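# Load yellow cells into remote channels per polarity marks

## Task

Seat the yellow cells in the remote's two channels oriented as the compartment marks show, and push each fully in. With the remote as it starts, the channel on the robot's right gets its cell with the yellow end pointing away from the robot, and the channel on the robot's left gets its cell with the yellow end pointing toward the robot. At the end the remote must still lie on the mat with its back facing up, the silver cells must still be on the mat, and the cover must remain off and lying label up on the mat. Anything already correct must still be correct when the scene ends.

## Robot and tools

Robot: two six-joint arms, left_arm and right_arm, each ending in a parallel two-finger gripper with a wrist camera (cam_left_wrist and cam_right_wrist, both 672x504 fisheye).

Frame: every position is in the scene frame, in metres. The origin sits at table-top height, halfway between the two nominal arm bases. +x points out over the table, +z points up, and left_arm is on the +y side (arm names do not match image sides). Calibrated bases: left_arm at (+0.005, +0.291, 0), right_arm at (+0.054, -0.371, 0), each turned very slightly about z. end_effector_position is the point between the finger pads, roughly 1 cm behind the fingertips; fingers extend along the gripper's +z and separate along its y. Reported hand position and orientation (quat wxyz) may be off by a few centimetres, more when reaching far.

Command rows: every motion uses rows of exactly 14 numbers, even when only one arm should move. The first seven belong to left_arm, the next seven to right_arm, each in this order: waist, shoulder, elbow, wrist pitch, wrist yaw, wrist roll, opening. The six joint numbers are absolute target angles in radians, on the same scale as the Joint positions line, not offsets. Stated ranges: waist -2.618 to 3.054, shoulder 0.000 to 3.142, elbow 0.000 to 3.142, wrist pitch -1.571 to 1.571, wrist yaw -1.571 to 1.571, wrist roll -2.094 to 2.094. Real ends may differ by up to 0.059 rad; targets beyond that slack (and farther out than the current angle) get the call refused. Opening runs from -1 (closed) to +1 (fully open); between the ends it targets the grip_measured reading. To hold the current pose of an arm, repeat its present angles.

Tools:
- execute_actions(actions, cameras): actions is a list of at most one item. An empty list returns the state plus all images. {"rows": [...], "steps": n} plays up to 15 rows, one per 1/30 s step (default 15 steps; the last row repeats if rows run short; at least 5 steps). {"steps": n} alone waits up to 300 steps. A rejected call moves nothing. cameras: names, ["all"], or [] for none.
- move(target, speed, blend, grip_force, cameras): target is one 14-number row or up to 15 rows visited in turn, all within 10 s total. All joints of both arms travel together, so hands follow curves and nothing is avoided. speed is the top rate in rad/s of the joint with the farthest to go, 0.01 to 12.57, default 0.5; one value or one per target. blend (rad) rounds corners between listed targets; 0 stops at each. grip_force is the per-pad limit in newtons, 10 to 50, one value or one per arm; it persists, and low values close slowly (about 8 s from open at 20). Changed finger numbers in later targets apply only after the arms come to rest there.
- wait(seconds 0 to 10, cameras): lets time pass with no new command.
- zoom_image(camera, region): a closer crop [x0, y0, x1, y1] in pixels of the latest image of cam_left_wrist or cam_right_wrist, at most 504 by 504.
- read_manual(section): licence texts only.


Results: Joint positions list each arm's six angles (rad) then the pad gap in metres (0.094 is fully open). Joint velocities in rad/s, or "within noise". Joint torques in N m, positive toward larger angles; joints 1 to 3 wrap at ±28 and always include gravity. grip_measured is the opening on the command scale; it reads slightly wide when empty and narrower than the part under squeeze. grip_effort_nm is motor effort (negative closing), not pad force. The move line reports done, off_target (resting over 0.035 rad away), moving, held or fault, and may add limits=held. "joint sent to its limit" means a joint hit its end; "joint command not followed" means the clearance check altered targets. MOTOR HOT appears at 75 °C; an OVER-TEMPERATURE FAULT at 90 °C folds that arm for the rest of the scene.

Timing: the robot keeps heading to the last row while the operator thinks; time spent writing counts as scene time. Each step's target stays within a set lead of the measured angle, and commands moving the hand over 200 mm are scaled back.

Avoid: dropping or releasing moving parts, fast contacts, pushing far past a contact, hitting the table or stand, any contact between the two arms (including one gripper closing on the other's fingers), strain on camera cables, and anything ending off the table. Close gently on small or fragile parts, keep arms from stretching out or straining for long (motor heat), and finish quickly and smoothly.

Each tool is called as name(argument=value, ...) on one line, values as JSON.

## Session

execute_actions(actions=[])

Scene clock: 0.00 s of 4760.00 s.
left_arm: end_effector_position=(+0.2496, +0.3294, +0.2402) grip_measured=+1.000 grip_effort_nm=n/a end_effector_quat_wxyz=(+0.444, +0.041, +0.883, +0.146) | right_arm: end_effector_position=(+0.4098, -0.2967, +0.2571) grip_measured=+1.000 grip_effort_nm=n/a end_effector_quat_wxyz=(+0.594, -0.032, +0.791, +0.141)
Joint positions: left_arm=[-0.047 0.667 0.838 -0.789 -0.237 0.198 0.094] | right_arm=[0.099 0.964 0.667 0.037 -0.129 0.159 0.094]
Joint velocities: within noise
Joint torques (N m): no reading
Motor temperatures (°C): left_arm=[25 25 32 26 23 23 28] | right_arm=[27 23 29 27 24 25 23]
Heat: left arm: 32 °C; right arm: 29 °C.

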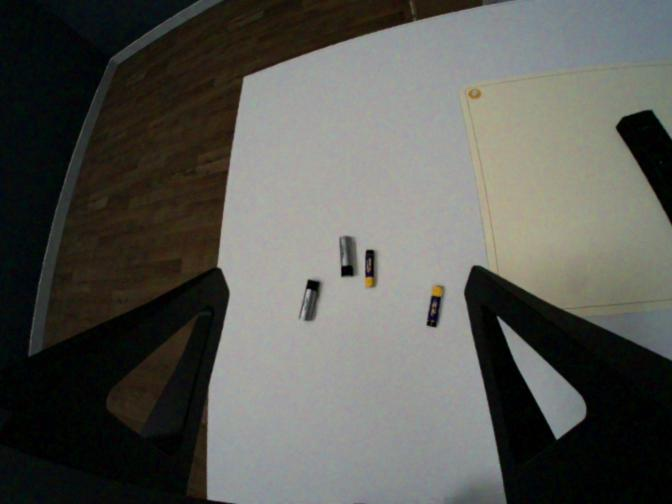

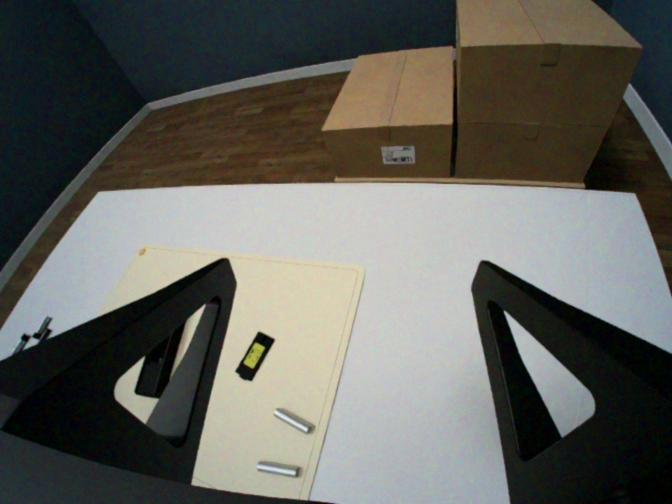

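move(target=[0.14,1.657,1.491,-1.405,0,0,1,0.83,0.964,0.667,0.037,0,0,1], speed=1.0, cameras=["all"])

Scene clock: 3.30 s of 4760.00 s.
left_arm: end_effector_position=(+0.2907, +0.3408, +0.1455) grip_measured=+1.000 grip_effort_nm=0.00 end_effector_quat_wxyz=(-0.005, -0.078, +0.997, +0.005) | right_arm: end_effector_position=(+0.2883, -0.0926, +0.2567) grip_measured=+1.000 grip_effort_nm=-0.01 end_effector_quat_wxyz=(+0.550, -0.332, +0.720, +0.262)
Joint positions: left_arm=[0.135 1.649 1.465 -1.395 -0.011 0.007 0.094] | right_arm=[0.824 0.964 0.667 0.037 -0.012 0.008 0.094]
Joint torques (N m): left_arm=[0.43 -6.19 9.87 0.18 0.12 -0.05] | right_arm=[0.7 -2.26 7.5 2.2 0.11 -0.06]
Heat: left arm: 33 °C; right arm: 30 °C.
Kept back: nothing.
move: done
camera_calibration:
cam_left_wrist: T_world_to_cam=[[0.121581, -0.991605, -0.0440181, 0.310647], [-0.784077, -0.12314, 0.608326, 0.196875], [-0.608639, -0.0394472, -0.792466, 0.407686], [0, 0, 0, 1]] pos_world=[0.36473, 0.348365, 0.216987]
cam_right_wrist: T_world_to_cam=[[0.789956, -0.611623, -0.043429, -0.270095], [-0.509293, -0.615047, -0.601945, 0.257388], [0.341453, 0.497628, -0.797356, 0.248278], [0, 0, 0, 1]] pos_world=[0.259674, -0.130441, 0.341169]

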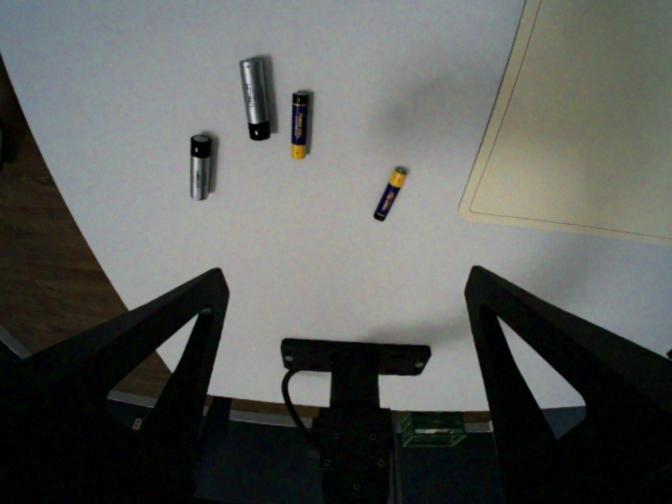

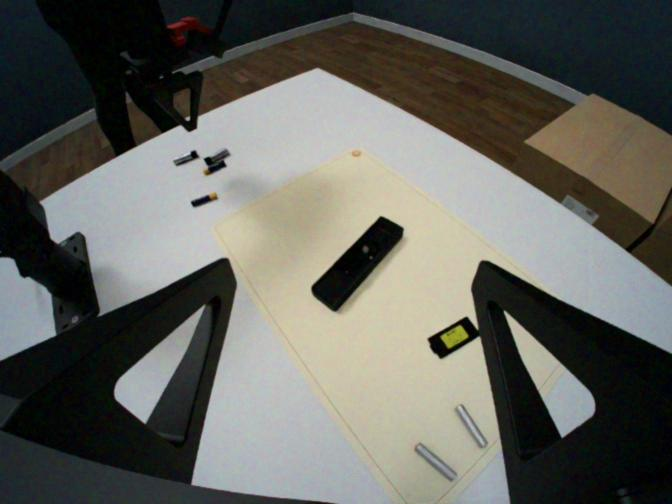

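zoom_image(camera="cam_right_wrist", region=[290, 200, 430, 320])

zoom_image(camera="cam_left_wrist", region=[180, 40, 440, 240])

Scaled by 3.600 from the camera's 672x504 image, which has a finer 960x720 frame.

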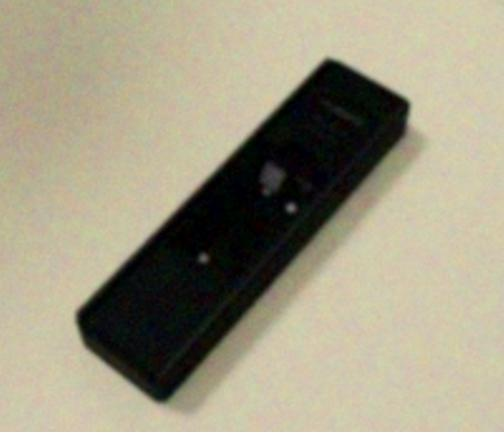

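Scaled by 1.938 from the camera's 672x504 image, which has a finer 960x720 frame.

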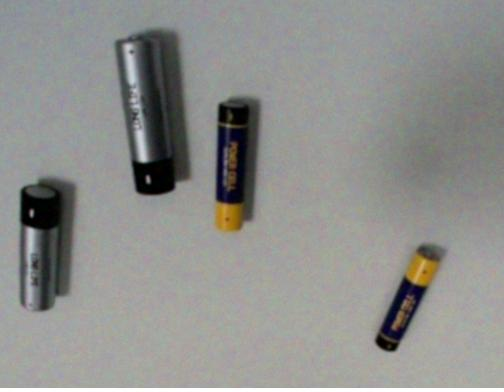

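move(target=[0.017,1.562,1.122,-1.125,0,0.207,1,0.83,1.542,0.612,0.676,0,0,1], speed=1.0, cameras=["all"])

zoom_image(camera="cam_right_wrist", region=[250, 120, 480, 360])

Scene clock: 5.93 s of 4760.00 s.
left_arm: end_effector_position=(+0.2689, +0.3071, +0.0779) grip_measured=+1.000 grip_effort_nm=0.00 end_effector_quat_wxyz=(-0.013, +0.073, +0.997, +0.003) | right_arm: end_effector_position=(+0.3458, -0.0255, +0.1666) grip_measured=+1.000 grip_effort_nm=-0.01 end_effector_quat_wxyz=(+0.557, -0.330, +0.715, +0.264)
Joint positions: left_arm=[0.023 1.589 1.132 -1.139 -0.01 0.199 0.094] | right_arm=[0.824 1.534 0.628 0.665 -0.012 0.008 0.094]
Joint torques (N m): left_arm=[-0.5 -8.79 6.16 0.38 0.11 0.11] | right_arm=[0.72 -5.81 5.01 2.3 0.12 -0.05]
Heat: left arm: 33 °C; right arm: 30 °C.
Kept back: nothing.
move: done
camera_calibration:
cam_left_wrist: T_world_to_cam=[[-0.181189, -0.982749, -0.0370907, 0.355221], [-0.773444, 0.119102, 0.622574, 0.13847], [-0.607416, 0.141491, -0.781681, 0.282832], [0, 0, 0, 1]] pos_world=[0.343258, 0.292582, 0.148052]
cam_right_wrist: T_world_to_cam=[[0.790125, -0.611506, -0.0419891, -0.278708], [-0.502136, -0.606478, -0.616477, 0.273792], [0.351514, 0.508178, -0.786252, 0.118324], [0, 0, 0, 1]] pos_world=[0.316102, -0.0645124, 0.250116]

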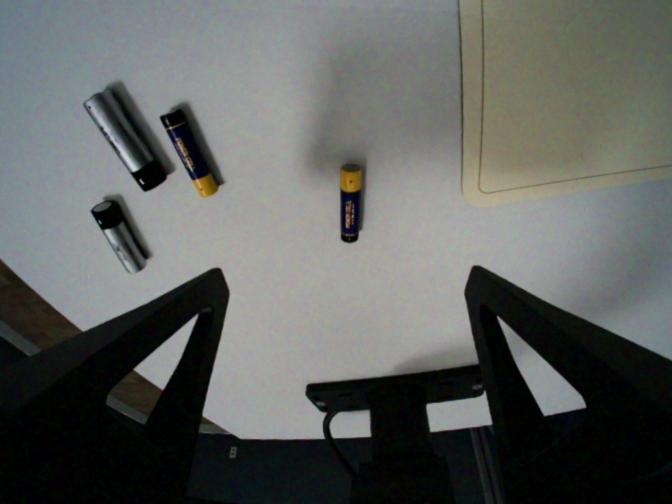

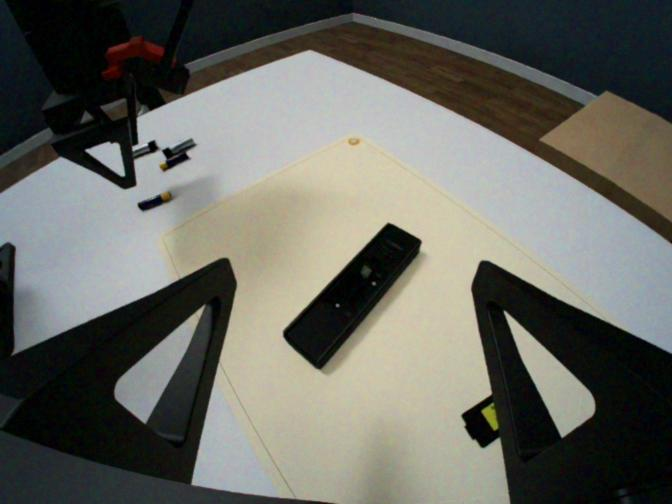

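Scaled by 2.100 from the camera's 672x504 image, which has a finer 960x720 frame.

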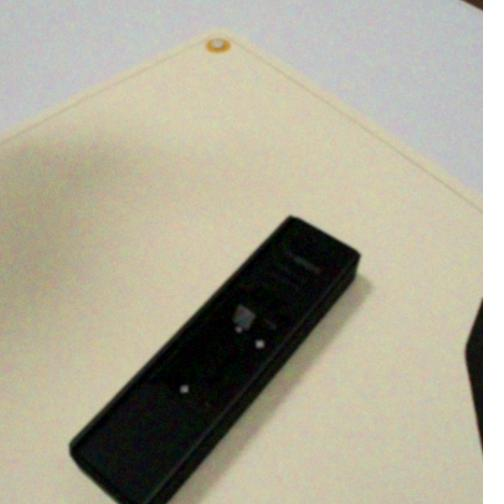

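move(target=[0.017,1.562,1.122,-1.125,0,0.207,1,0.83,2.09,1.53,-0.34,0,0,1], speed=1.0, cameras=["cam_right_wrist"])

zoom_image(camera="cam_right_wrist", region=[200, 80, 480, 360])

Scene clock: 10.37 s of 4760.00 s.
left_arm: end_effector_position=(+0.2690, +0.3071, +0.0779) grip_measured=+1.000 grip_effort_nm=0.00 end_effector_quat_wxyz=(-0.013, +0.073, +0.997, +0.003) | right_arm: end_effector_position=(+0.4045, +0.0430, +0.0764) grip_measured=+1.000 grip_effort_nm=-0.01 end_effector_quat_wxyz=(+0.302, -0.393, +0.856, +0.146)
Joint positions: left_arm=[0.023 1.589 1.132 -1.139 -0.01 0.199 0.094] | right_arm=[0.824 2.063 1.498 -0.321 -0.011 0.007 0.094]
Joint torques (N m): left_arm=[-0.53 -8.68 6.19 0.38 0.1 0.12] | right_arm=[0.7 -10.03 9.62 1.35 0.11 -0.05]
Heat: left arm: 33 °C; right arm: 31 °C.
Kept back: nothing.
move: done
camera_calibration:
cam_right_wrist: T_world_to_cam=[[0.767435, -0.638102, -0.0621988, -0.275129], [-0.640156, -0.767995, -0.0195964, 0.306453], [-0.0352638, 0.0548559, -0.997871, 0.184101], [0, 0, 0, 1]] pos_world=[0.413814, 0.0496946, 0.172602]
Images, in order (width x height): cam_right_wrist 672x504.

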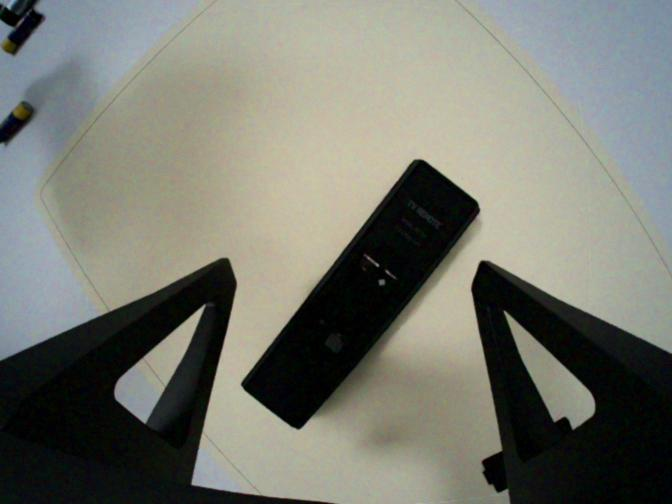

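Scaled by 1.800 from the camera's 672x504 image, which has a finer 960x720 frame.

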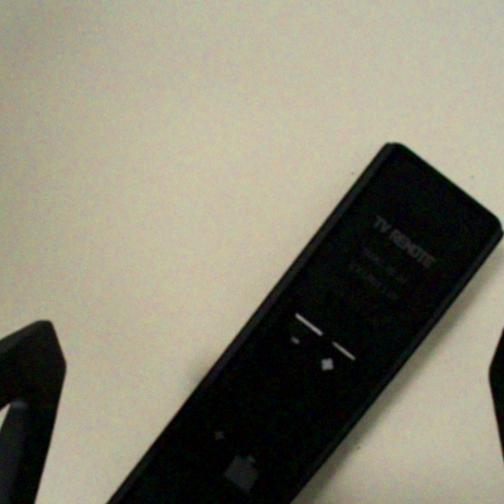

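zoom_image(camera="cam_right_wrist", region=[300, 230, 420, 380])

zoom_image(camera="cam_right_wrist", region=[230, 150, 490, 440])

Scaled by 3.360 from the camera's 672x504 image, which has a finer 960x720 frame.

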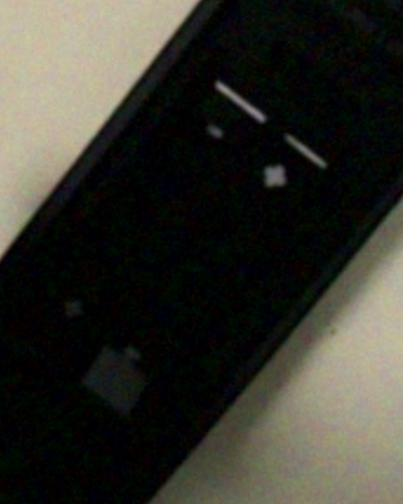

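Scaled by 1.738 from the camera's 672x504 image, which has a finer 960x720 frame.

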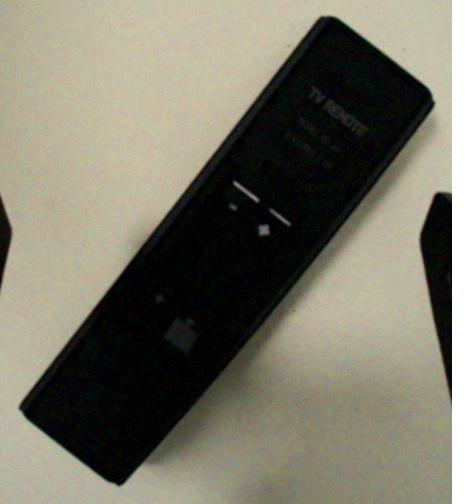

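move(target=[0.012,1.612,0.961,-0.915,0.008,0.212,1,0.5,1.3,0.6,0.4,0,0,1], speed=1.0, cameras=["all"])

Scene clock: 13.93 s of 4760.00 s.
left_arm: end_effector_position=(+0.2688, +0.3052, +0.0369) grip_measured=+1.000 grip_effort_nm=0.00 end_effector_quat_wxyz=(+0.007, +0.078, +0.997, +0.003) | right_arm: end_effector_position=(+0.4117, -0.1514, +0.1867) grip_measured=+1.000 grip_effort_nm=-0.01 end_effector_quat_wxyz=(+0.567, -0.217, +0.778, +0.164)
Joint positions: left_arm=[0.019 1.598 0.971 -0.93 -0.005 0.204 0.094] | right_arm=[0.506 1.319 0.621 0.389 -0.007 0.007 0.094]
Joint torques (N m): left_arm=[-0.51 -4.88 5.81 0.48 0.14 0.1] | right_arm=[-0.47 -6.63 5.15 2.33 0.08 -0.04]
Heat: left arm: 33 °C; right arm: 32 °C.
Kept back: nothing.
move: done
camera_calibration:
cam_left_wrist: T_world_to_cam=[[-0.18894, -0.981094, -0.0419073, 0.35345], [-0.79638, 0.12812, 0.591071, 0.168631], [-0.574527, 0.145051, -0.80553, 0.24194], [0, 0, 0, 1]] pos_world=[0.340076, 0.290069, 0.110029]
cam_right_wrist: T_world_to_cam=[[0.553913, -0.831454, -0.0431733, -0.342816], [-0.701395, -0.438072, -0.562262, 0.340371], [0.448582, 0.341726, -0.825831, 0.117302], [0, 0, 0, 1]] pos_world=[0.376005, -0.176014, 0.273449]

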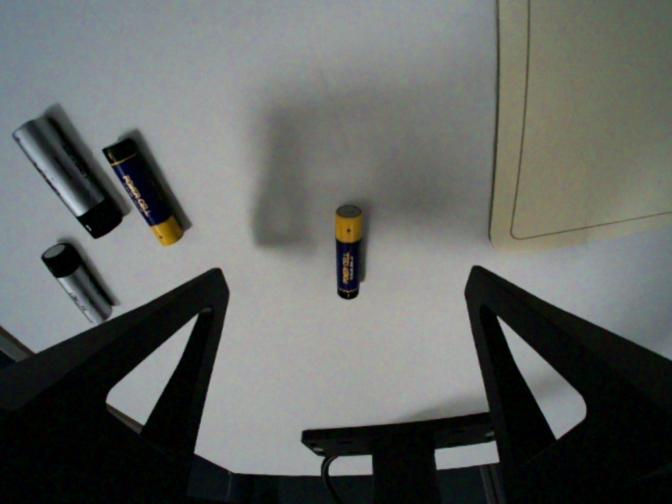

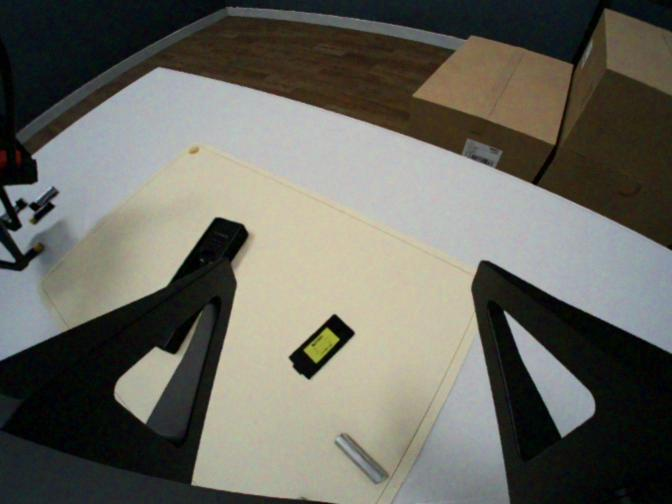

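move(target=[0.010,1.648,0.902,-0.831,0.012,0.222,1,0.5,1.3,0.6,0.4,0,0,1], speed=0.4, cameras=["cam_left_wrist"])

zoom_image(camera="cam_left_wrist", region=[200, 160, 500, 360])

Scene clock: 14.90 s of 4760.00 s.
left_arm: end_effector_position=(+0.2617, +0.3045, +0.0163) grip_measured=+1.000 grip_effort_nm=0.00 end_effector_quat_wxyz=(-0.006, +0.083, +0.997, +0.002) | right_arm: end_effector_position=(+0.4117, -0.1514, +0.1868) grip_measured=+1.000 grip_effort_nm=-0.01 end_effector_quat_wxyz=(+0.567, -0.217, +0.778, +0.164)
Joint positions: left_arm=[0.018 1.631 0.917 -0.868 -0.005 0.212 0.094] | right_arm=[0.506 1.319 0.621 0.389 -0.007 0.007 0.094]
Joint torques (N m): left_arm=[-0.77 -4.68 5.22 0.65 0.18 0.12] | right_arm=[-0.49 -6.63 5.16 2.29 0.08 -0.04]
Motor temperatures (°C): left_arm=[25 25 33 27 23 23 28] | right_arm=[27 24 32 32 24 25 23]
Heat: left arm: 33 °C; right arm: 32 °C.
Kept back: nothing.
move: off_target (left_arm); left_arm: the wrist pitch is farthest, 0.037 rad from its target
camera_calibration:
cam_left_wrist: T_world_to_cam=[[-0.198955, -0.979376, -0.0352109, 0.352577], [-0.779347, 0.136333, 0.611582, 0.167925], [-0.594168, 0.149119, -0.790397, 0.225032], [0, 0, 0, 1]] pos_world=[0.334726, 0.288855, 0.0875795]
Images, in order (width x height): cam_left_wrist 672x504.

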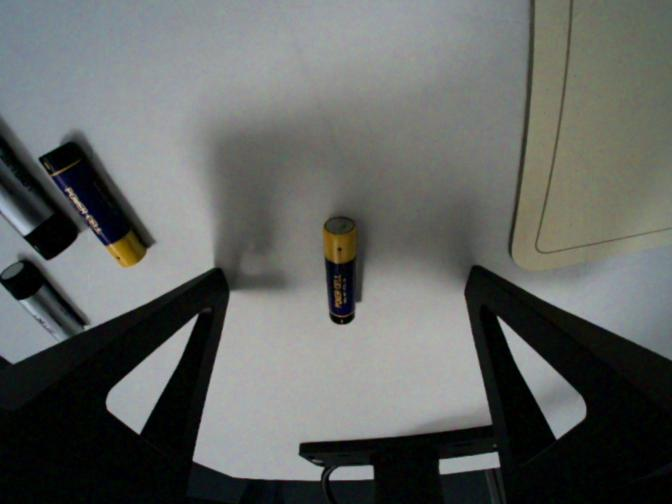

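Scaled by 1.680 from the camera's 672x504 image, which has a finer 960x720 frame.

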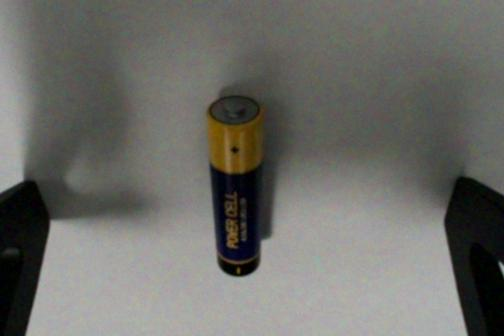

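move(target=[0.019,1.658,0.889,-0.811,0.008,0.222,0.0,0.5,1.3,0.6,0.4,0,0,1], speed=0.3, cameras=["cam_left_wrist"])

zoom_image(camera="cam_left_wrist", region=[200, 160, 500, 360])

Scene clock: 15.90 s of 4760.00 s.
left_arm: end_effector_position=(+0.2655, +0.3048, +0.0159) grip_measured=+0.003 grip_effort_nm=-0.15 end_effector_quat_wxyz=(+0.002, +0.083, +0.997, +0.003) | right_arm: end_effector_position=(+0.4117, -0.1514, +0.1868) grip_measured=+1.000 grip_effort_nm=-0.01 end_effector_quat_wxyz=(+0.567, -0.217, +0.778, +0.164)
Joint positions: left_arm=[0.018 1.631 0.915 -0.85 -0.005 0.213 0.047] | right_arm=[0.506 1.319 0.621 0.389 -0.007 0.007 0.094]
Joint torques (N m): left_arm=[0.06 -3.81 4.25 0.7 0.17 0.12] | right_arm=[-0.49 -6.61 5.16 2.29 0.08 -0.04]
Heat: left arm: 33 °C; right arm: 32 °C.
Kept back: nothing.
move: off_target (left_arm); left_arm: the wrist pitch is farthest, 0.039 rad from its target
camera_calibration:
cam_left_wrist: T_world_to_cam=[[-0.199161, -0.979154, -0.039899, 0.353646], [-0.78892, 0.136048, 0.599247, 0.173946], [-0.581327, 0.150823, -0.79957, 0.223165], [0, 0, 0, 1]] pos_world=[0.337393, 0.288951, 0.0883095]
Images, in order (width x height): cam_left_wrist 672x504.

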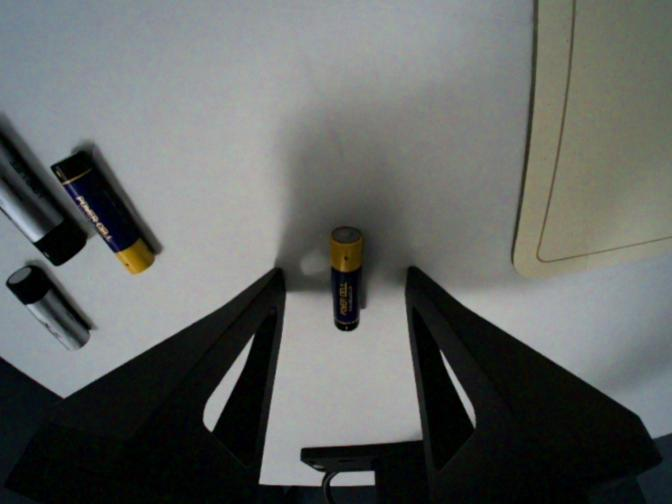

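Scaled by 1.680 from the camera's 672x504 image, which has a finer 960x720 frame.

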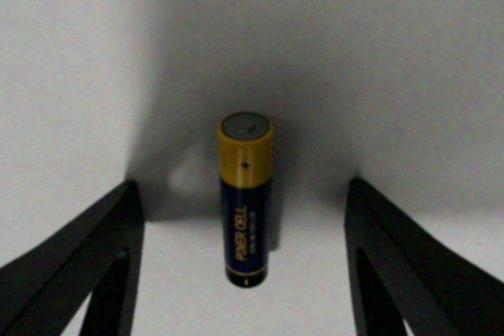

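move(target=[0.019,1.672,0.874,-0.811,0.008,0.222,0.0,0.5,1.3,0.6,0.4,0,0,1], speed=0.3)

Scene clock: 16.83 s of 4760.00 s.
left_arm: end_effector_position=(+0.2650, +0.3060, +0.0154) grip_measured=+0.003 grip_effort_nm=-0.14 end_effector_quat_wxyz=(+0.001, +0.083, +0.997, +0.006) | right_arm: end_effector_position=(+0.4117, -0.1514, +0.1868) grip_measured=+1.000 grip_effort_nm=-0.02 end_effector_quat_wxyz=(+0.567, -0.217, +0.778, +0.164)
Joint positions: left_arm=[0.018 1.631 0.912 -0.848 -0.012 0.213 0.047] | right_arm=[0.506 1.319 0.621 0.389 -0.007 0.007 0.094]
Joint torques (N m): left_arm=[0.08 -2.61 2.93 0.69 0.25 0.12] | right_arm=[-0.49 -6.61 5.16 2.29 0.08 -0.05]
Heat: left arm: 33 °C; right arm: 32 °C.
Kept back: nothing.
move: off_target (left_arm); left_arm: the shoulder is farthest, 0.041 rad from its target

move(target=[0.019,1.638,0.908,-0.831,0.010,0.222,0.0,0.5,1.3,0.6,0.4,0,0,1], speed=0.3)

Scene clock: 17.77 s of 4760.00 s.
left_arm: end_effector_position=(+0.2652, +0.3060, +0.0155) grip_measured=+0.003 grip_effort_nm=-0.14 end_effector_quat_wxyz=(+0.001, +0.083, +0.997, +0.006) | right_arm: end_effector_position=(+0.4117, -0.1514, +0.1868) grip_measured=+1.000 grip_effort_nm=-0.01 end_effector_quat_wxyz=(+0.567, -0.217, +0.778, +0.164)
Joint positions: left_arm=[0.018 1.631 0.913 -0.849 -0.012 0.213 0.047] | right_arm=[0.506 1.319 0.621 0.389 -0.007 0.007 0.094]
Joint torques (N m): left_arm=[0.01 -5.49 6.05 0.46 0.25 0.12] | right_arm=[-0.47 -6.63 5.15 2.3 0.08 -0.04]
Heat: left arm: 33 °C; right arm: 32 °C.
Kept back: nothing.
move: done

move(target=[0.019,1.618,0.921,-0.831,0.012,0.222,0.0,0.5,1.3,0.6,0.4,0,0,1], speed=0.3)

Scene clock: 18.70 s of 4760.00 s.
left_arm: end_effector_position=(+0.2653, +0.3060, +0.0158) grip_measured=+0.003 grip_effort_nm=-0.14 end_effector_quat_wxyz=(+0.002, +0.083, +0.997, +0.006) | right_arm: end_effector_position=(+0.4117, -0.1514, +0.1868) grip_measured=+1.000 grip_effort_nm=-0.01 end_effector_quat_wxyz=(+0.567, -0.217, +0.778, +0.164)
Joint positions: left_arm=[0.018 1.63 0.913 -0.849 -0.012 0.213 0.047] | right_arm=[0.506 1.319 0.621 0.389 -0.007 0.007 0.094]
Joint torques (N m): left_arm=[0.02 -7.27 7.35 0.47 0.25 0.11] | right_arm=[-0.47 -6.63 5.15 2.29 0.08 -0.04]
Heat: left arm: 33 °C; right arm: 33 °C.
Kept back: nothing.
move: done

move(target=[0.019,1.605,0.928,-0.831,0.012,0.222,0.0,0.5,1.3,0.6,0.4,0,0,1], speed=0.3)

Scene clock: 19.70 s of 4760.00 s.
left_arm: end_effector_position=(+0.2655, +0.3048, +0.0162) grip_measured=+0.003 grip_effort_nm=-0.14 end_effector_quat_wxyz=(+0.003, +0.083, +0.997, +0.003) | right_arm: end_effector_position=(+0.4117, -0.1514, +0.1868) grip_measured=+1.000 grip_effort_nm=-0.01 end_effector_quat_wxyz=(+0.567, -0.217, +0.778, +0.164)
Joint positions: left_arm=[0.018 1.629 0.913 -0.849 -0.005 0.214 0.047] | right_arm=[0.506 1.319 0.621 0.389 -0.007 0.007 0.094]
Joint torques (N m): left_arm=[0.06 -8.38 7.97 0.48 0.2 0.11] | right_arm=[-0.47 -6.61 5.16 2.29 0.08 -0.04]
Heat: left arm: 33 °C; right arm: 33 °C.
Kept back: nothing.
move: done

move(target=[0.019,1.594,0.934,-0.84,0.012,0.222,0.0,0.5,1.3,0.6,0.4,0,0,1], speed=0.3)

Scene clock: 20.67 s of 4760.00 s.
left_arm: end_effector_position=(+0.2664, +0.3042, +0.0183) grip_measured=+0.003 grip_effort_nm=-0.14 end_effector_quat_wxyz=(+0.007, +0.084, +0.996, +0.002) | right_arm: end_effector_position=(+0.4117, -0.1514, +0.1868) grip_measured=+1.000 grip_effort_nm=-0.01 end_effector_quat_wxyz=(+0.567, -0.217, +0.778, +0.164)
Joint positions: left_arm=[0.018 1.62 0.913 -0.849 -0.002 0.214 0.047] | right_arm=[0.506 1.319 0.621 0.389 -0.007 0.007 0.094]
Joint torques (N m): left_arm=[-0.03 -8.5 8.62 0.41 0.16 0.11] | right_arm=[-0.49 -6.61 5.16 2.29 0.08 -0.05]
Heat: left arm: 34 °C; right arm: 33 °C.
Kept back: nothing.
move: done

move(target=[0.019,1.585,0.934,-0.84,0.012,0.222,0.0,0.5,1.3,0.6,0.4,0,0,1], speed=0.3)

Scene clock: 21.60 s of 4760.00 s.
left_arm: end_effector_position=(+0.2673, +0.3041, +0.0205) grip_measured=+0.003 grip_effort_nm=-0.14 end_effector_quat_wxyz=(+0.012, +0.084, +0.996, +0.002) | right_arm: end_effector_position=(+0.4117, -0.1514, +0.1868) grip_measured=+1.000 grip_effort_nm=-0.01 end_effector_quat_wxyz=(+0.567, -0.217, +0.778, +0.164)
Joint positions: left_arm=[0.018 1.611 0.913 -0.849 -0.001 0.214 0.047] | right_arm=[0.506 1.319 0.621 0.389 -0.007 0.007 0.094]
Joint torques (N m): left_arm=[0.02 -8.46 8.75 0.44 0.16 0.09] | right_arm=[-0.47 -6.61 5.16 2.29 0.08 -0.04]
Heat: left arm: 34 °C; right arm: 33 °C.
Kept back: nothing.
move: done

move(target=[[0.019,1.585,0.934,-0.84,0.012,0.222,-0.6,0.5,1.3,0.6,0.4,0,0,1]], cameras=["cam_left_wrist"])

zoom_image(camera="cam_left_wrist", region=[250, 190, 450, 350])

Scene clock: 22.33 s of 4760.00 s.
left_arm: end_effector_position=(+0.2673, +0.3041, +0.0205) grip_measured=-0.597 grip_effort_nm=-0.15 end_effector_quat_wxyz=(+0.012, +0.084, +0.996, +0.002) | right_arm: end_effector_position=(+0.4117, -0.1514, +0.1868) grip_measured=+1.000 grip_effort_nm=-0.01 end_effector_quat_wxyz=(+0.567, -0.217, +0.778, +0.164)
Joint positions: left_arm=[0.018 1.611 0.913 -0.849 -0.001 0.215 0.019] | right_arm=[0.506 1.319 0.621 0.389 -0.007 0.007 0.094]
Joint torques (N m): left_arm=[0.01 -8.42 8.72 0.41 0.14 0.1] | right_arm=[-0.47 -6.61 5.16 2.29 0.08 -0.04]
Heat: left arm: 34 °C; right arm: 33 °C.
Kept back: nothing.
move: done
camera_calibration:
cam_left_wrist: T_world_to_cam=[[-0.199821, -0.978982, -0.040825, 0.353733], [-0.80078, 0.139154, 0.58257, 0.17536], [-0.564644, 0.149102, -0.811755, 0.224289], [0, 0, 0, 1]] pos_world=[0.337751, 0.288454, 0.0943489]
Images, in order (width x height): cam_left_wrist 672x504.

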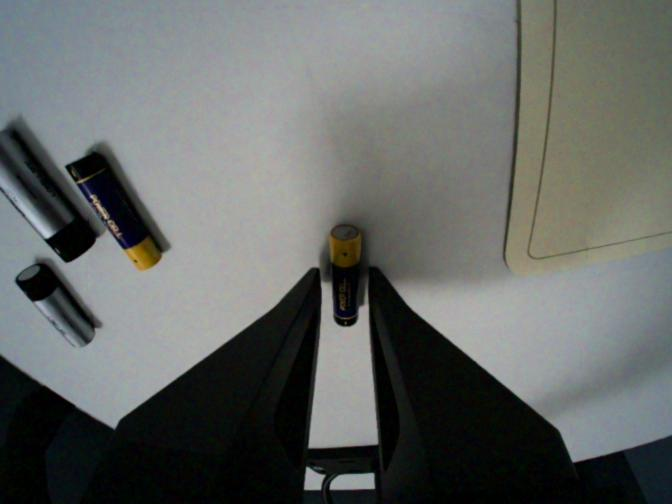

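Scaled by 2.520 from the camera's 672x504 image, which has a finer 960x720 frame.

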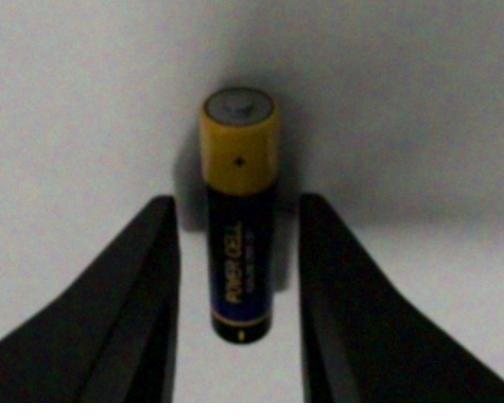

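move(target=[[0.019,1.585,0.934,-0.84,0.012,0.222,-0.86,0.5,1.3,0.6,0.4,0,0,1]], grip_force=[20,50], cameras=["cam_left_wrist"])

zoom_image(camera="cam_left_wrist", region=[250, 190, 450, 350])

Scene clock: 23.57 s of 4760.00 s.
left_arm: end_effector_position=(+0.2673, +0.3041, +0.0205) grip_measured=-0.775 grip_effort_nm=-0.45 end_effector_quat_wxyz=(+0.012, +0.084, +0.996, +0.002) | right_arm: end_effector_position=(+0.4117, -0.1514, +0.1868) grip_measured=+1.000 grip_effort_nm=-0.01 end_effector_quat_wxyz=(+0.567, -0.217, +0.778, +0.164)
Joint positions: left_arm=[0.018 1.611 0.913 -0.849 -0.001 0.215 0.011] | right_arm=[0.506 1.319 0.621 0.389 -0.007 0.007 0.094]
Joint torques (N m): left_arm=[0.01 -8.4 8.73 0.44 0.18 0.1] | right_arm=[-0.49 -6.61 5.15 2.29 0.08 -0.04]
Heat: left arm: 34 °C; right arm: 34 °C.
Kept back: nothing.
grip_force (N): 20, 50
move: done
camera_calibration:
cam_left_wrist: T_world_to_cam=[[-0.199821, -0.978982, -0.040825, 0.353733], [-0.80078, 0.139154, 0.58257, 0.17536], [-0.564644, 0.149102, -0.811755, 0.224289], [0, 0, 0, 1]] pos_world=[0.337751, 0.288454, 0.0943489]
Images, in order (width x height): cam_left_wrist 672x504.

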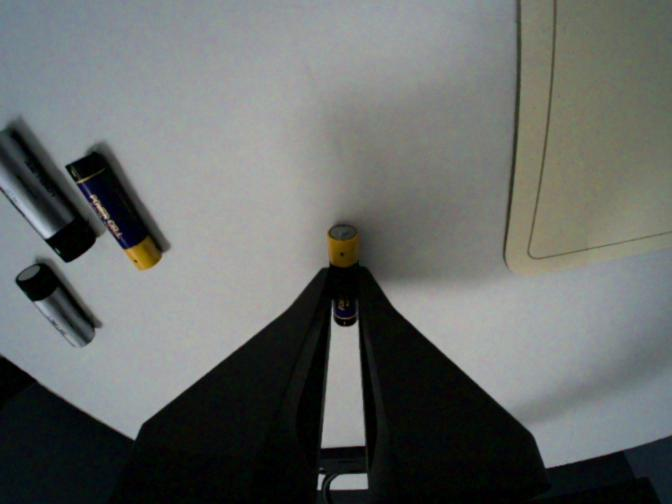

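Scaled by 2.520 from the camera's 672x504 image, which has a finer 960x720 frame.

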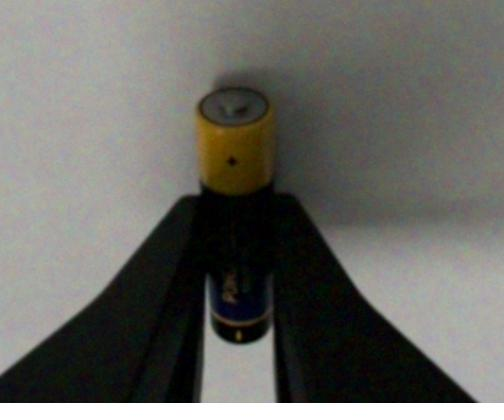

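move(target=[[-0.1,1.678,1.40,-1.28,0.012,0.0,-0.86,0.35,1.3,0.6,0.4,0,0,1],[-0.618,2.469,2.417,-1.519,0.005,-0.825,-0.86,0.35,1.3,0.6,0.4,0,0,1]], blend=0.2, speed=0.8, cameras=["all"])

zoom_image(camera="cam_left_wrist", region=[220, 120, 460, 360])

Scene clock: 26.73 s of 4760.00 s.
left_arm: end_effector_position=(+0.3961, +0.0253, +0.0844) grip_measured=-0.776 grip_effort_nm=-0.47 end_effector_quat_wxyz=(+0.001, -0.110, +0.994, -0.006) | right_arm: end_effector_position=(+0.4403, -0.2069, +0.1868) grip_measured=+1.000 grip_effort_nm=-0.01 end_effector_quat_wxyz=(+0.578, -0.158, +0.792, +0.121)
Joint positions: left_arm=[-0.624 2.445 2.391 -1.507 0.007 -0.816 0.011] | right_arm=[0.357 1.319 0.621 0.389 -0.007 0.007 0.094]
Joint torques (N m): left_arm=[0.44 -11.47 9.66 0.19 -0.03 -0.08] | right_arm=[-0.58 -6.63 5.15 2.29 0.08 -0.04]
Heat: left arm: 34 °C; right arm: 34 °C.
Kept back: nothing.
grip_force (N): 20, 50
move: done
camera_calibration:
cam_left_wrist: T_world_to_cam=[[0.185344, -0.982448, -0.0210799, -0.0450847], [-0.783615, -0.160709, 0.6001, 0.279356], [-0.592955, -0.0947066, -0.799647, 0.406803], [0, 0, 0, 1]] pos_world=[0.468479, 0.0391287, 0.156707]
cam_right_wrist: T_world_to_cam=[[0.424229, -0.904529, -0.0430835, -0.362812], [-0.75849, -0.32894, -0.562576, 0.384006], [0.494695, 0.27134, -0.825622, 0.0884762], [0, 0, 0, 1]] pos_world=[0.401412, -0.225866, 0.27345]

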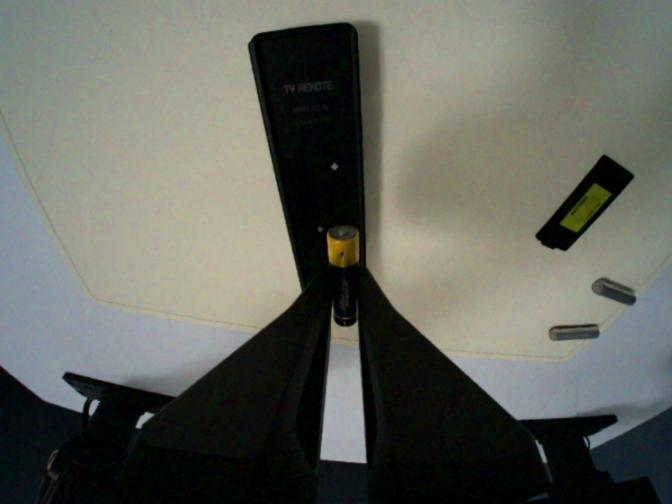

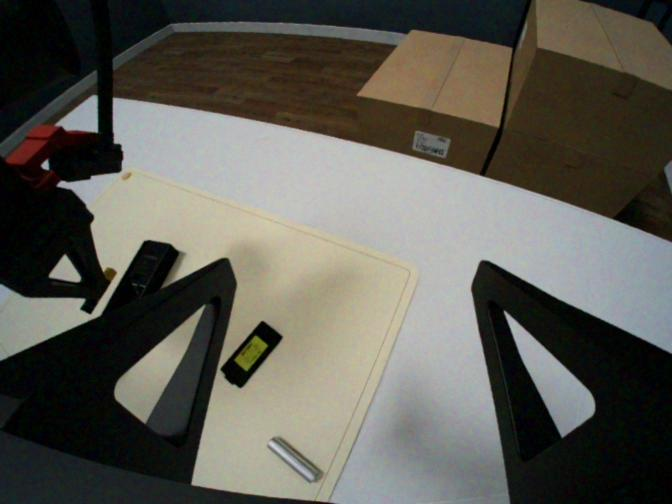

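Scaled by 2.100 from the camera's 672x504 image, which has a finer 960x720 frame.

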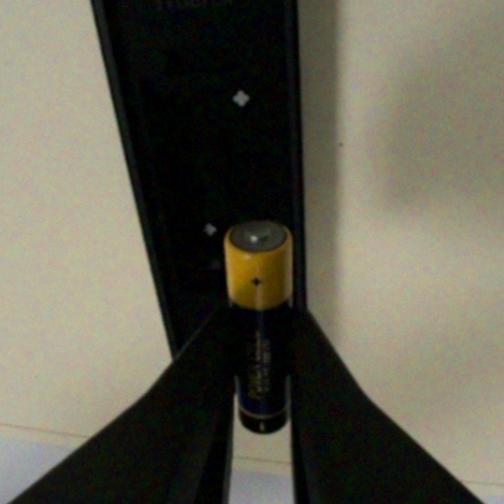

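move(target=[-0.602,2.487,2.295,-1.402,0.005,-0.798,-0.86,0.35,1.3,0.6,0.4,0,0,1], speed=0.4, cameras=["cam_left_wrist"])

zoom_image(camera="cam_left_wrist", region=[230, 160, 450, 380])

Scene clock: 29.10 s of 4760.00 s.
left_arm: end_effector_position=(+0.4034, +0.0302, +0.0536) grip_measured=-0.776 grip_effort_nm=-0.47 end_effector_quat_wxyz=(-0.004, -0.113, +0.994, -0.002) | right_arm: end_effector_position=(+0.4403, -0.2069, +0.1868) grip_measured=+1.000 grip_effort_nm=-0.01 end_effector_quat_wxyz=(+0.578, -0.158, +0.792, +0.121)
Joint positions: left_arm=[-0.607 2.464 2.303 -1.413 0.007 -0.804 0.011] | right_arm=[0.357 1.319 0.621 0.389 -0.007 0.007 0.094]
Joint torques (N m): left_arm=[0.39 -11.73 6.54 0.41 -0.01 0.09] | right_arm=[-0.59 -6.61 5.15 2.29 0.08 -0.04]
Heat: left arm: 34 °C; right arm: 35 °C.
Kept back: nothing.
grip_force (N): 20, 50
move: done
camera_calibration:
cam_left_wrist: T_world_to_cam=[[0.18997, -0.981311, -0.0306436, -0.0435824], [-0.77595, -0.169191, 0.607681, 0.301096], [-0.601509, -0.0916635, -0.79359, 0.389994], [0, 0, 0, 1]] pos_world=[0.4765, 0.043923, 0.125189]
Images, in order (width x height): cam_left_wrist 672x504.

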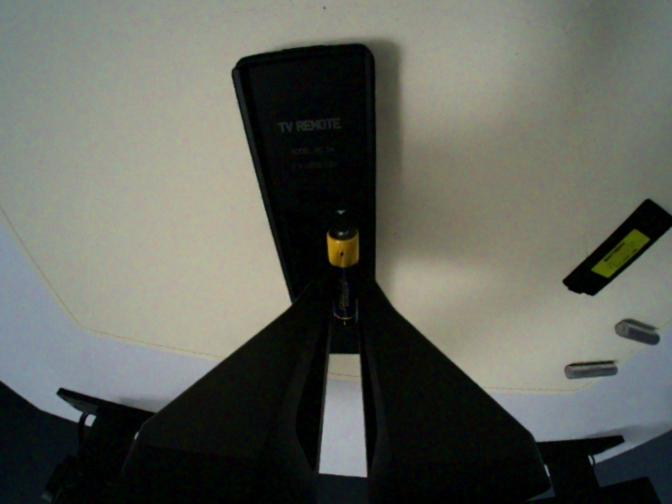

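Scaled by 2.291 from the camera's 672x504 image, which has a finer 960x720 frame.

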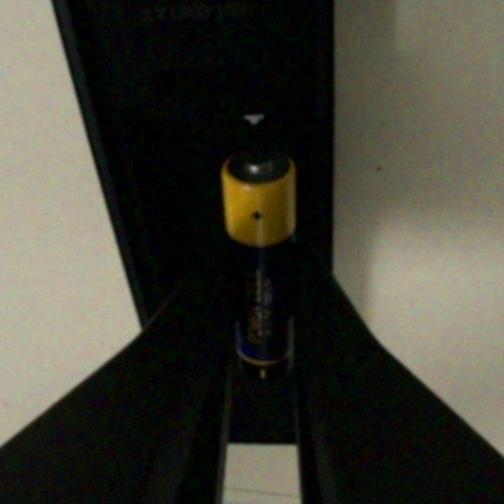

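move(target=[-0.614,2.420,2.198,-1.322,0.005,-0.801,-0.86,0.35,1.3,0.6,0.4,0,0,1], speed=0.2, cameras=["cam_left_wrist"])

zoom_image(camera="cam_left_wrist", region=[230, 160, 450, 380])

Scene clock: 30.77 s of 4760.00 s.
left_arm: end_effector_position=(+0.3992, +0.0331, +0.0345) grip_measured=-0.776 grip_effort_nm=-0.47 end_effector_quat_wxyz=(-0.011, -0.113, +0.994, +0.004) | right_arm: end_effector_position=(+0.4403, -0.2069, +0.1868) grip_measured=+1.000 grip_effort_nm=-0.01 end_effector_quat_wxyz=(+0.578, -0.158, +0.792, +0.121)
Joint positions: left_arm=[-0.607 2.455 2.212 -1.349 0.007 -0.804 0.011] | right_arm=[0.357 1.319 0.621 0.389 -0.007 0.007 0.094]
Joint torques (N m): left_arm=[-0.66 -17.1 6 0.51 -0.02 0.06] | right_arm=[-0.58 -6.61 5.16 2.29 0.07 -0.04]
Heat: left arm: 34 °C; right arm: 35 °C.
Kept back: nothing.
grip_force (N): 20, 50
move: done
camera_calibration:
cam_left_wrist: T_world_to_cam=[[0.189357, -0.980949, -0.0433965, -0.0399382], [-0.766874, -0.175346, 0.61738, 0.306124], [-0.613228, -0.0836258, -0.785467, 0.376709], [0, 0, 0, 1]] pos_world=[0.473329, 0.0460029, 0.105165]
Images, in order (width x height): cam_left_wrist 672x504.

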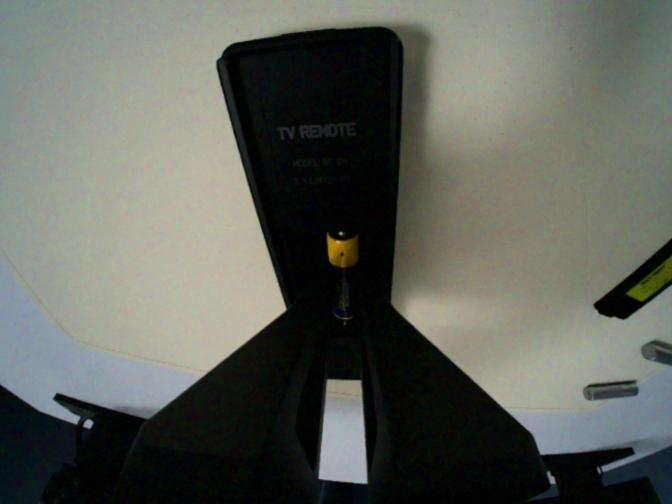

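Scaled by 2.291 from the camera's 672x504 image, which has a finer 960x720 frame.

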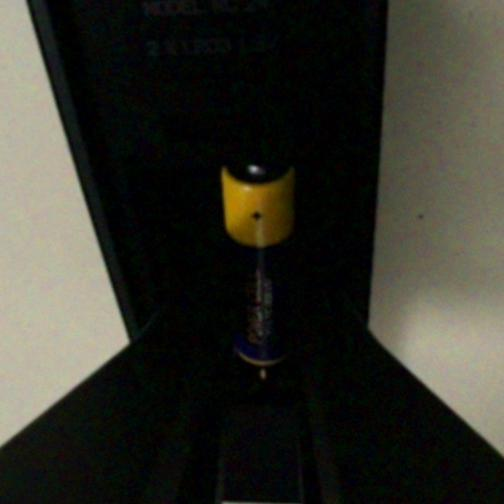

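move(target=[-0.626,2.397,2.205,-1.322,0.005,-0.805,-0.86,0.35,1.3,0.6,0.4,0,0,1], speed=0.2, cameras=["cam_left_wrist"])

zoom_image(camera="cam_left_wrist", region=[230, 160, 450, 380])

Scene clock: 31.97 s of 4760.00 s.
left_arm: end_effector_position=(+0.3993, +0.0261, +0.0416) grip_measured=-0.776 grip_effort_nm=-0.47 end_effector_quat_wxyz=(+0.000, -0.107, +0.994, -0.004) | right_arm: end_effector_position=(+0.4403, -0.2069, +0.1868) grip_measured=+1.000 grip_effort_nm=-0.01 end_effector_quat_wxyz=(+0.578, -0.158, +0.792, +0.121)
Joint positions: left_arm=[-0.619 2.44 2.212 -1.338 0.007 -0.804 0.011] | right_arm=[0.357 1.319 0.621 0.389 -0.007 0.007 0.094]
Joint torques (N m): left_arm=[-0.55 -17.81 6.67 0.44 -0.01 0.01] | right_arm=[-0.59 -6.61 5.15 2.29 0.08 -0.04]
Heat: left arm: 34 °C; right arm: 35 °C.
Kept back: nothing.
grip_force (N): 20, 50
move: off_target (left_arm); left_arm: the shoulder is farthest, 0.043 rad from its target
camera_calibration:
cam_left_wrist: T_world_to_cam=[[0.178145, -0.983683, -0.025123, -0.0426579], [-0.78228, -0.157067, 0.602801, 0.306848], [-0.596911, -0.087733, -0.797496, 0.375852], [0, 0, 0, 1]] pos_world=[0.471991, 0.0392084, 0.113701]
Images, in order (width x height): cam_left_wrist 672x504.

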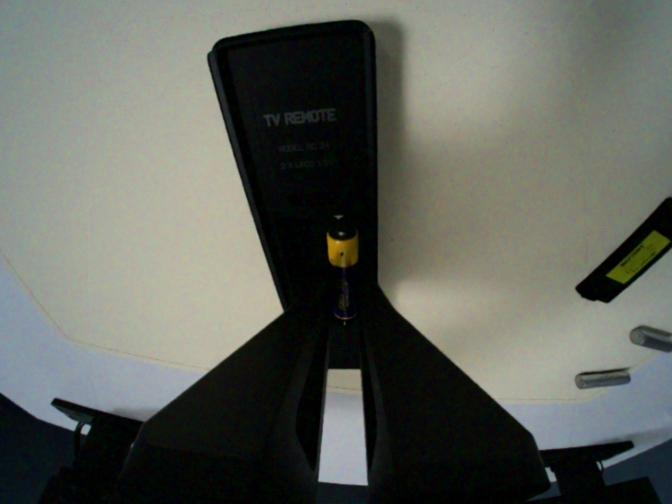

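Scaled by 2.291 from the camera's 672x504 image, which has a finer 960x720 frame.

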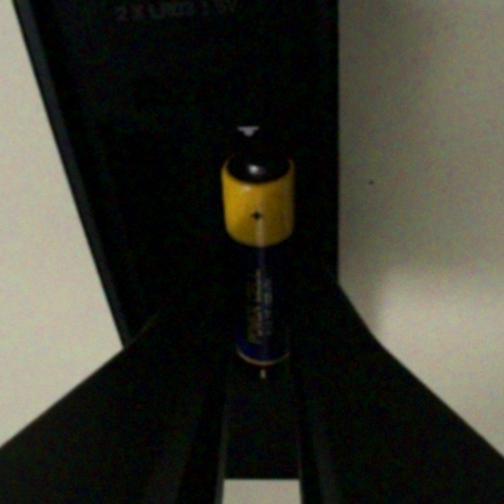

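move(target=[[-0.598,2.397,2.205,-1.322,0.005,-0.805,-0.86,0.35,1.3,0.6,0.4,0,0,1],[-0.6225,2.397,2.205,-1.322,0.005,-0.805,-0.86,0.35,1.3,0.6,0.4,0,0,1]], speed=0.2, cameras=["cam_left_wrist"])

zoom_image(camera="cam_left_wrist", region=[230, 160, 450, 380])

Scene clock: 33.63 s of 4760.00 s.
left_arm: end_effector_position=(+0.4011, +0.0267, +0.0416) grip_measured=-0.776 grip_effort_nm=-0.47 end_effector_quat_wxyz=(+0.001, -0.108, +0.994, -0.006) | right_arm: end_effector_position=(+0.4403, -0.2069, +0.1868) grip_measured=+1.000 grip_effort_nm=-0.02 end_effector_quat_wxyz=(+0.578, -0.158, +0.792, +0.121)
Joint positions: left_arm=[-0.615 2.44 2.212 -1.333 0.009 -0.804 0.011] | right_arm=[0.357 1.319 0.621 0.389 -0.007 0.007 0.094]
Joint torques (N m): left_arm=[-0.58 -17.74 6.72 0.42 0 -0.01] | right_arm=[-0.58 -6.63 5.15 2.29 0.07 -0.04]
Heat: left arm: 34 °C; right arm: 35 °C.
Kept back: nothing.
grip_force (N): 20, 50
move: off_target (left_arm); left_arm: the shoulder is farthest, 0.043 rad from its target
camera_calibration:
cam_left_wrist: T_world_to_cam=[[0.181991, -0.983085, -0.0205615, -0.0441878], [-0.783324, -0.157587, 0.601307, 0.308814], [-0.594377, -0.0933261, -0.798753, 0.376092], [0, 0, 0, 1]] pos_world=[0.473484, 0.0403239, 0.113804]
Images, in order (width x height): cam_left_wrist 672x504.

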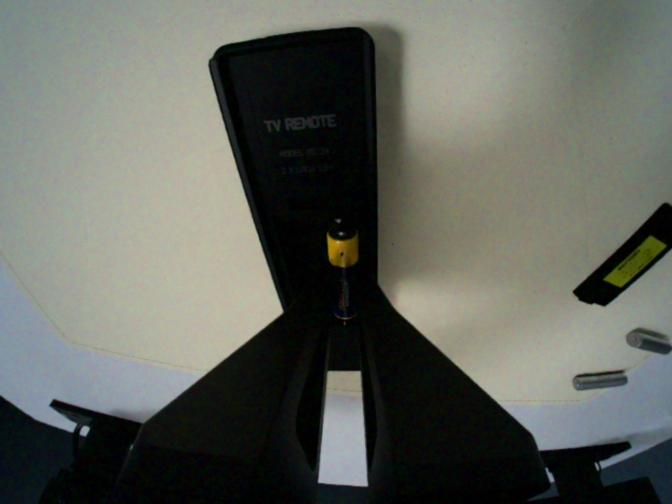

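Scaled by 2.291 from the camera's 672x504 image, which has a finer 960x720 frame.

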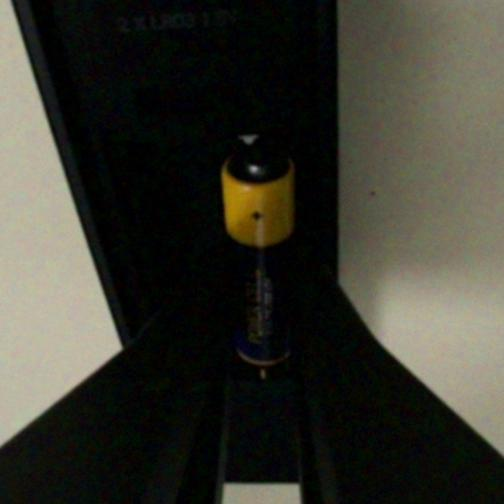

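move(target=[-0.6225,2.397,2.174,-1.300,0.005,-0.805,-0.86,0.35,1.3,0.6,0.4,0,0,1], speed=0.1, cameras=["cam_left_wrist"])

zoom_image(camera="cam_left_wrist", region=[230, 160, 450, 380])

Scene clock: 34.90 s of 4760.00 s.
left_arm: end_effector_position=(+0.4007, +0.0269, +0.0400) grip_measured=-0.776 grip_effort_nm=-0.47 end_effector_quat_wxyz=(+0.002, -0.108, +0.994, -0.008) | right_arm: end_effector_position=(+0.4403, -0.2069, +0.1868) grip_measured=+1.000 grip_effort_nm=-0.02 end_effector_quat_wxyz=(+0.578, -0.158, +0.792, +0.121)
Joint positions: left_arm=[-0.615 2.432 2.191 -1.317 0.009 -0.804 0.011] | right_arm=[0.357 1.319 0.621 0.389 -0.007 0.007 0.094]
Joint torques (N m): left_arm=[-0.64 -16.99 5.71 0.49 -0.03 -0.01] | right_arm=[-0.59 -6.63 5.15 2.29 0.08 -0.04]
Heat: left arm: 34 °C; right arm: 36 °C.
Kept back: nothing.
grip_force (N): 20, 50
move: done
camera_calibration:
cam_left_wrist: T_world_to_cam=[[0.182053, -0.983126, -0.0178702, -0.0440553], [-0.785261, -0.156303, 0.599111, 0.310371], [-0.591795, -0.0950372, -0.800466, 0.373836], [0, 0, 0, 1]] pos_world=[0.472977, 0.0407282, 0.11251]
Images, in order (width x height): cam_left_wrist 672x504.

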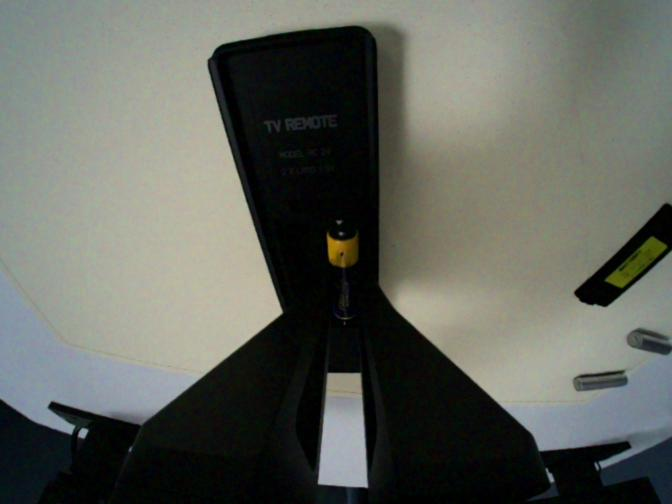

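Scaled by 2.291 from the camera's 672x504 image, which has a finer 960x720 frame.

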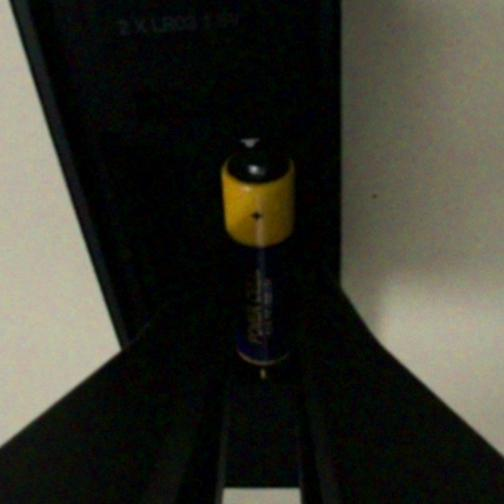

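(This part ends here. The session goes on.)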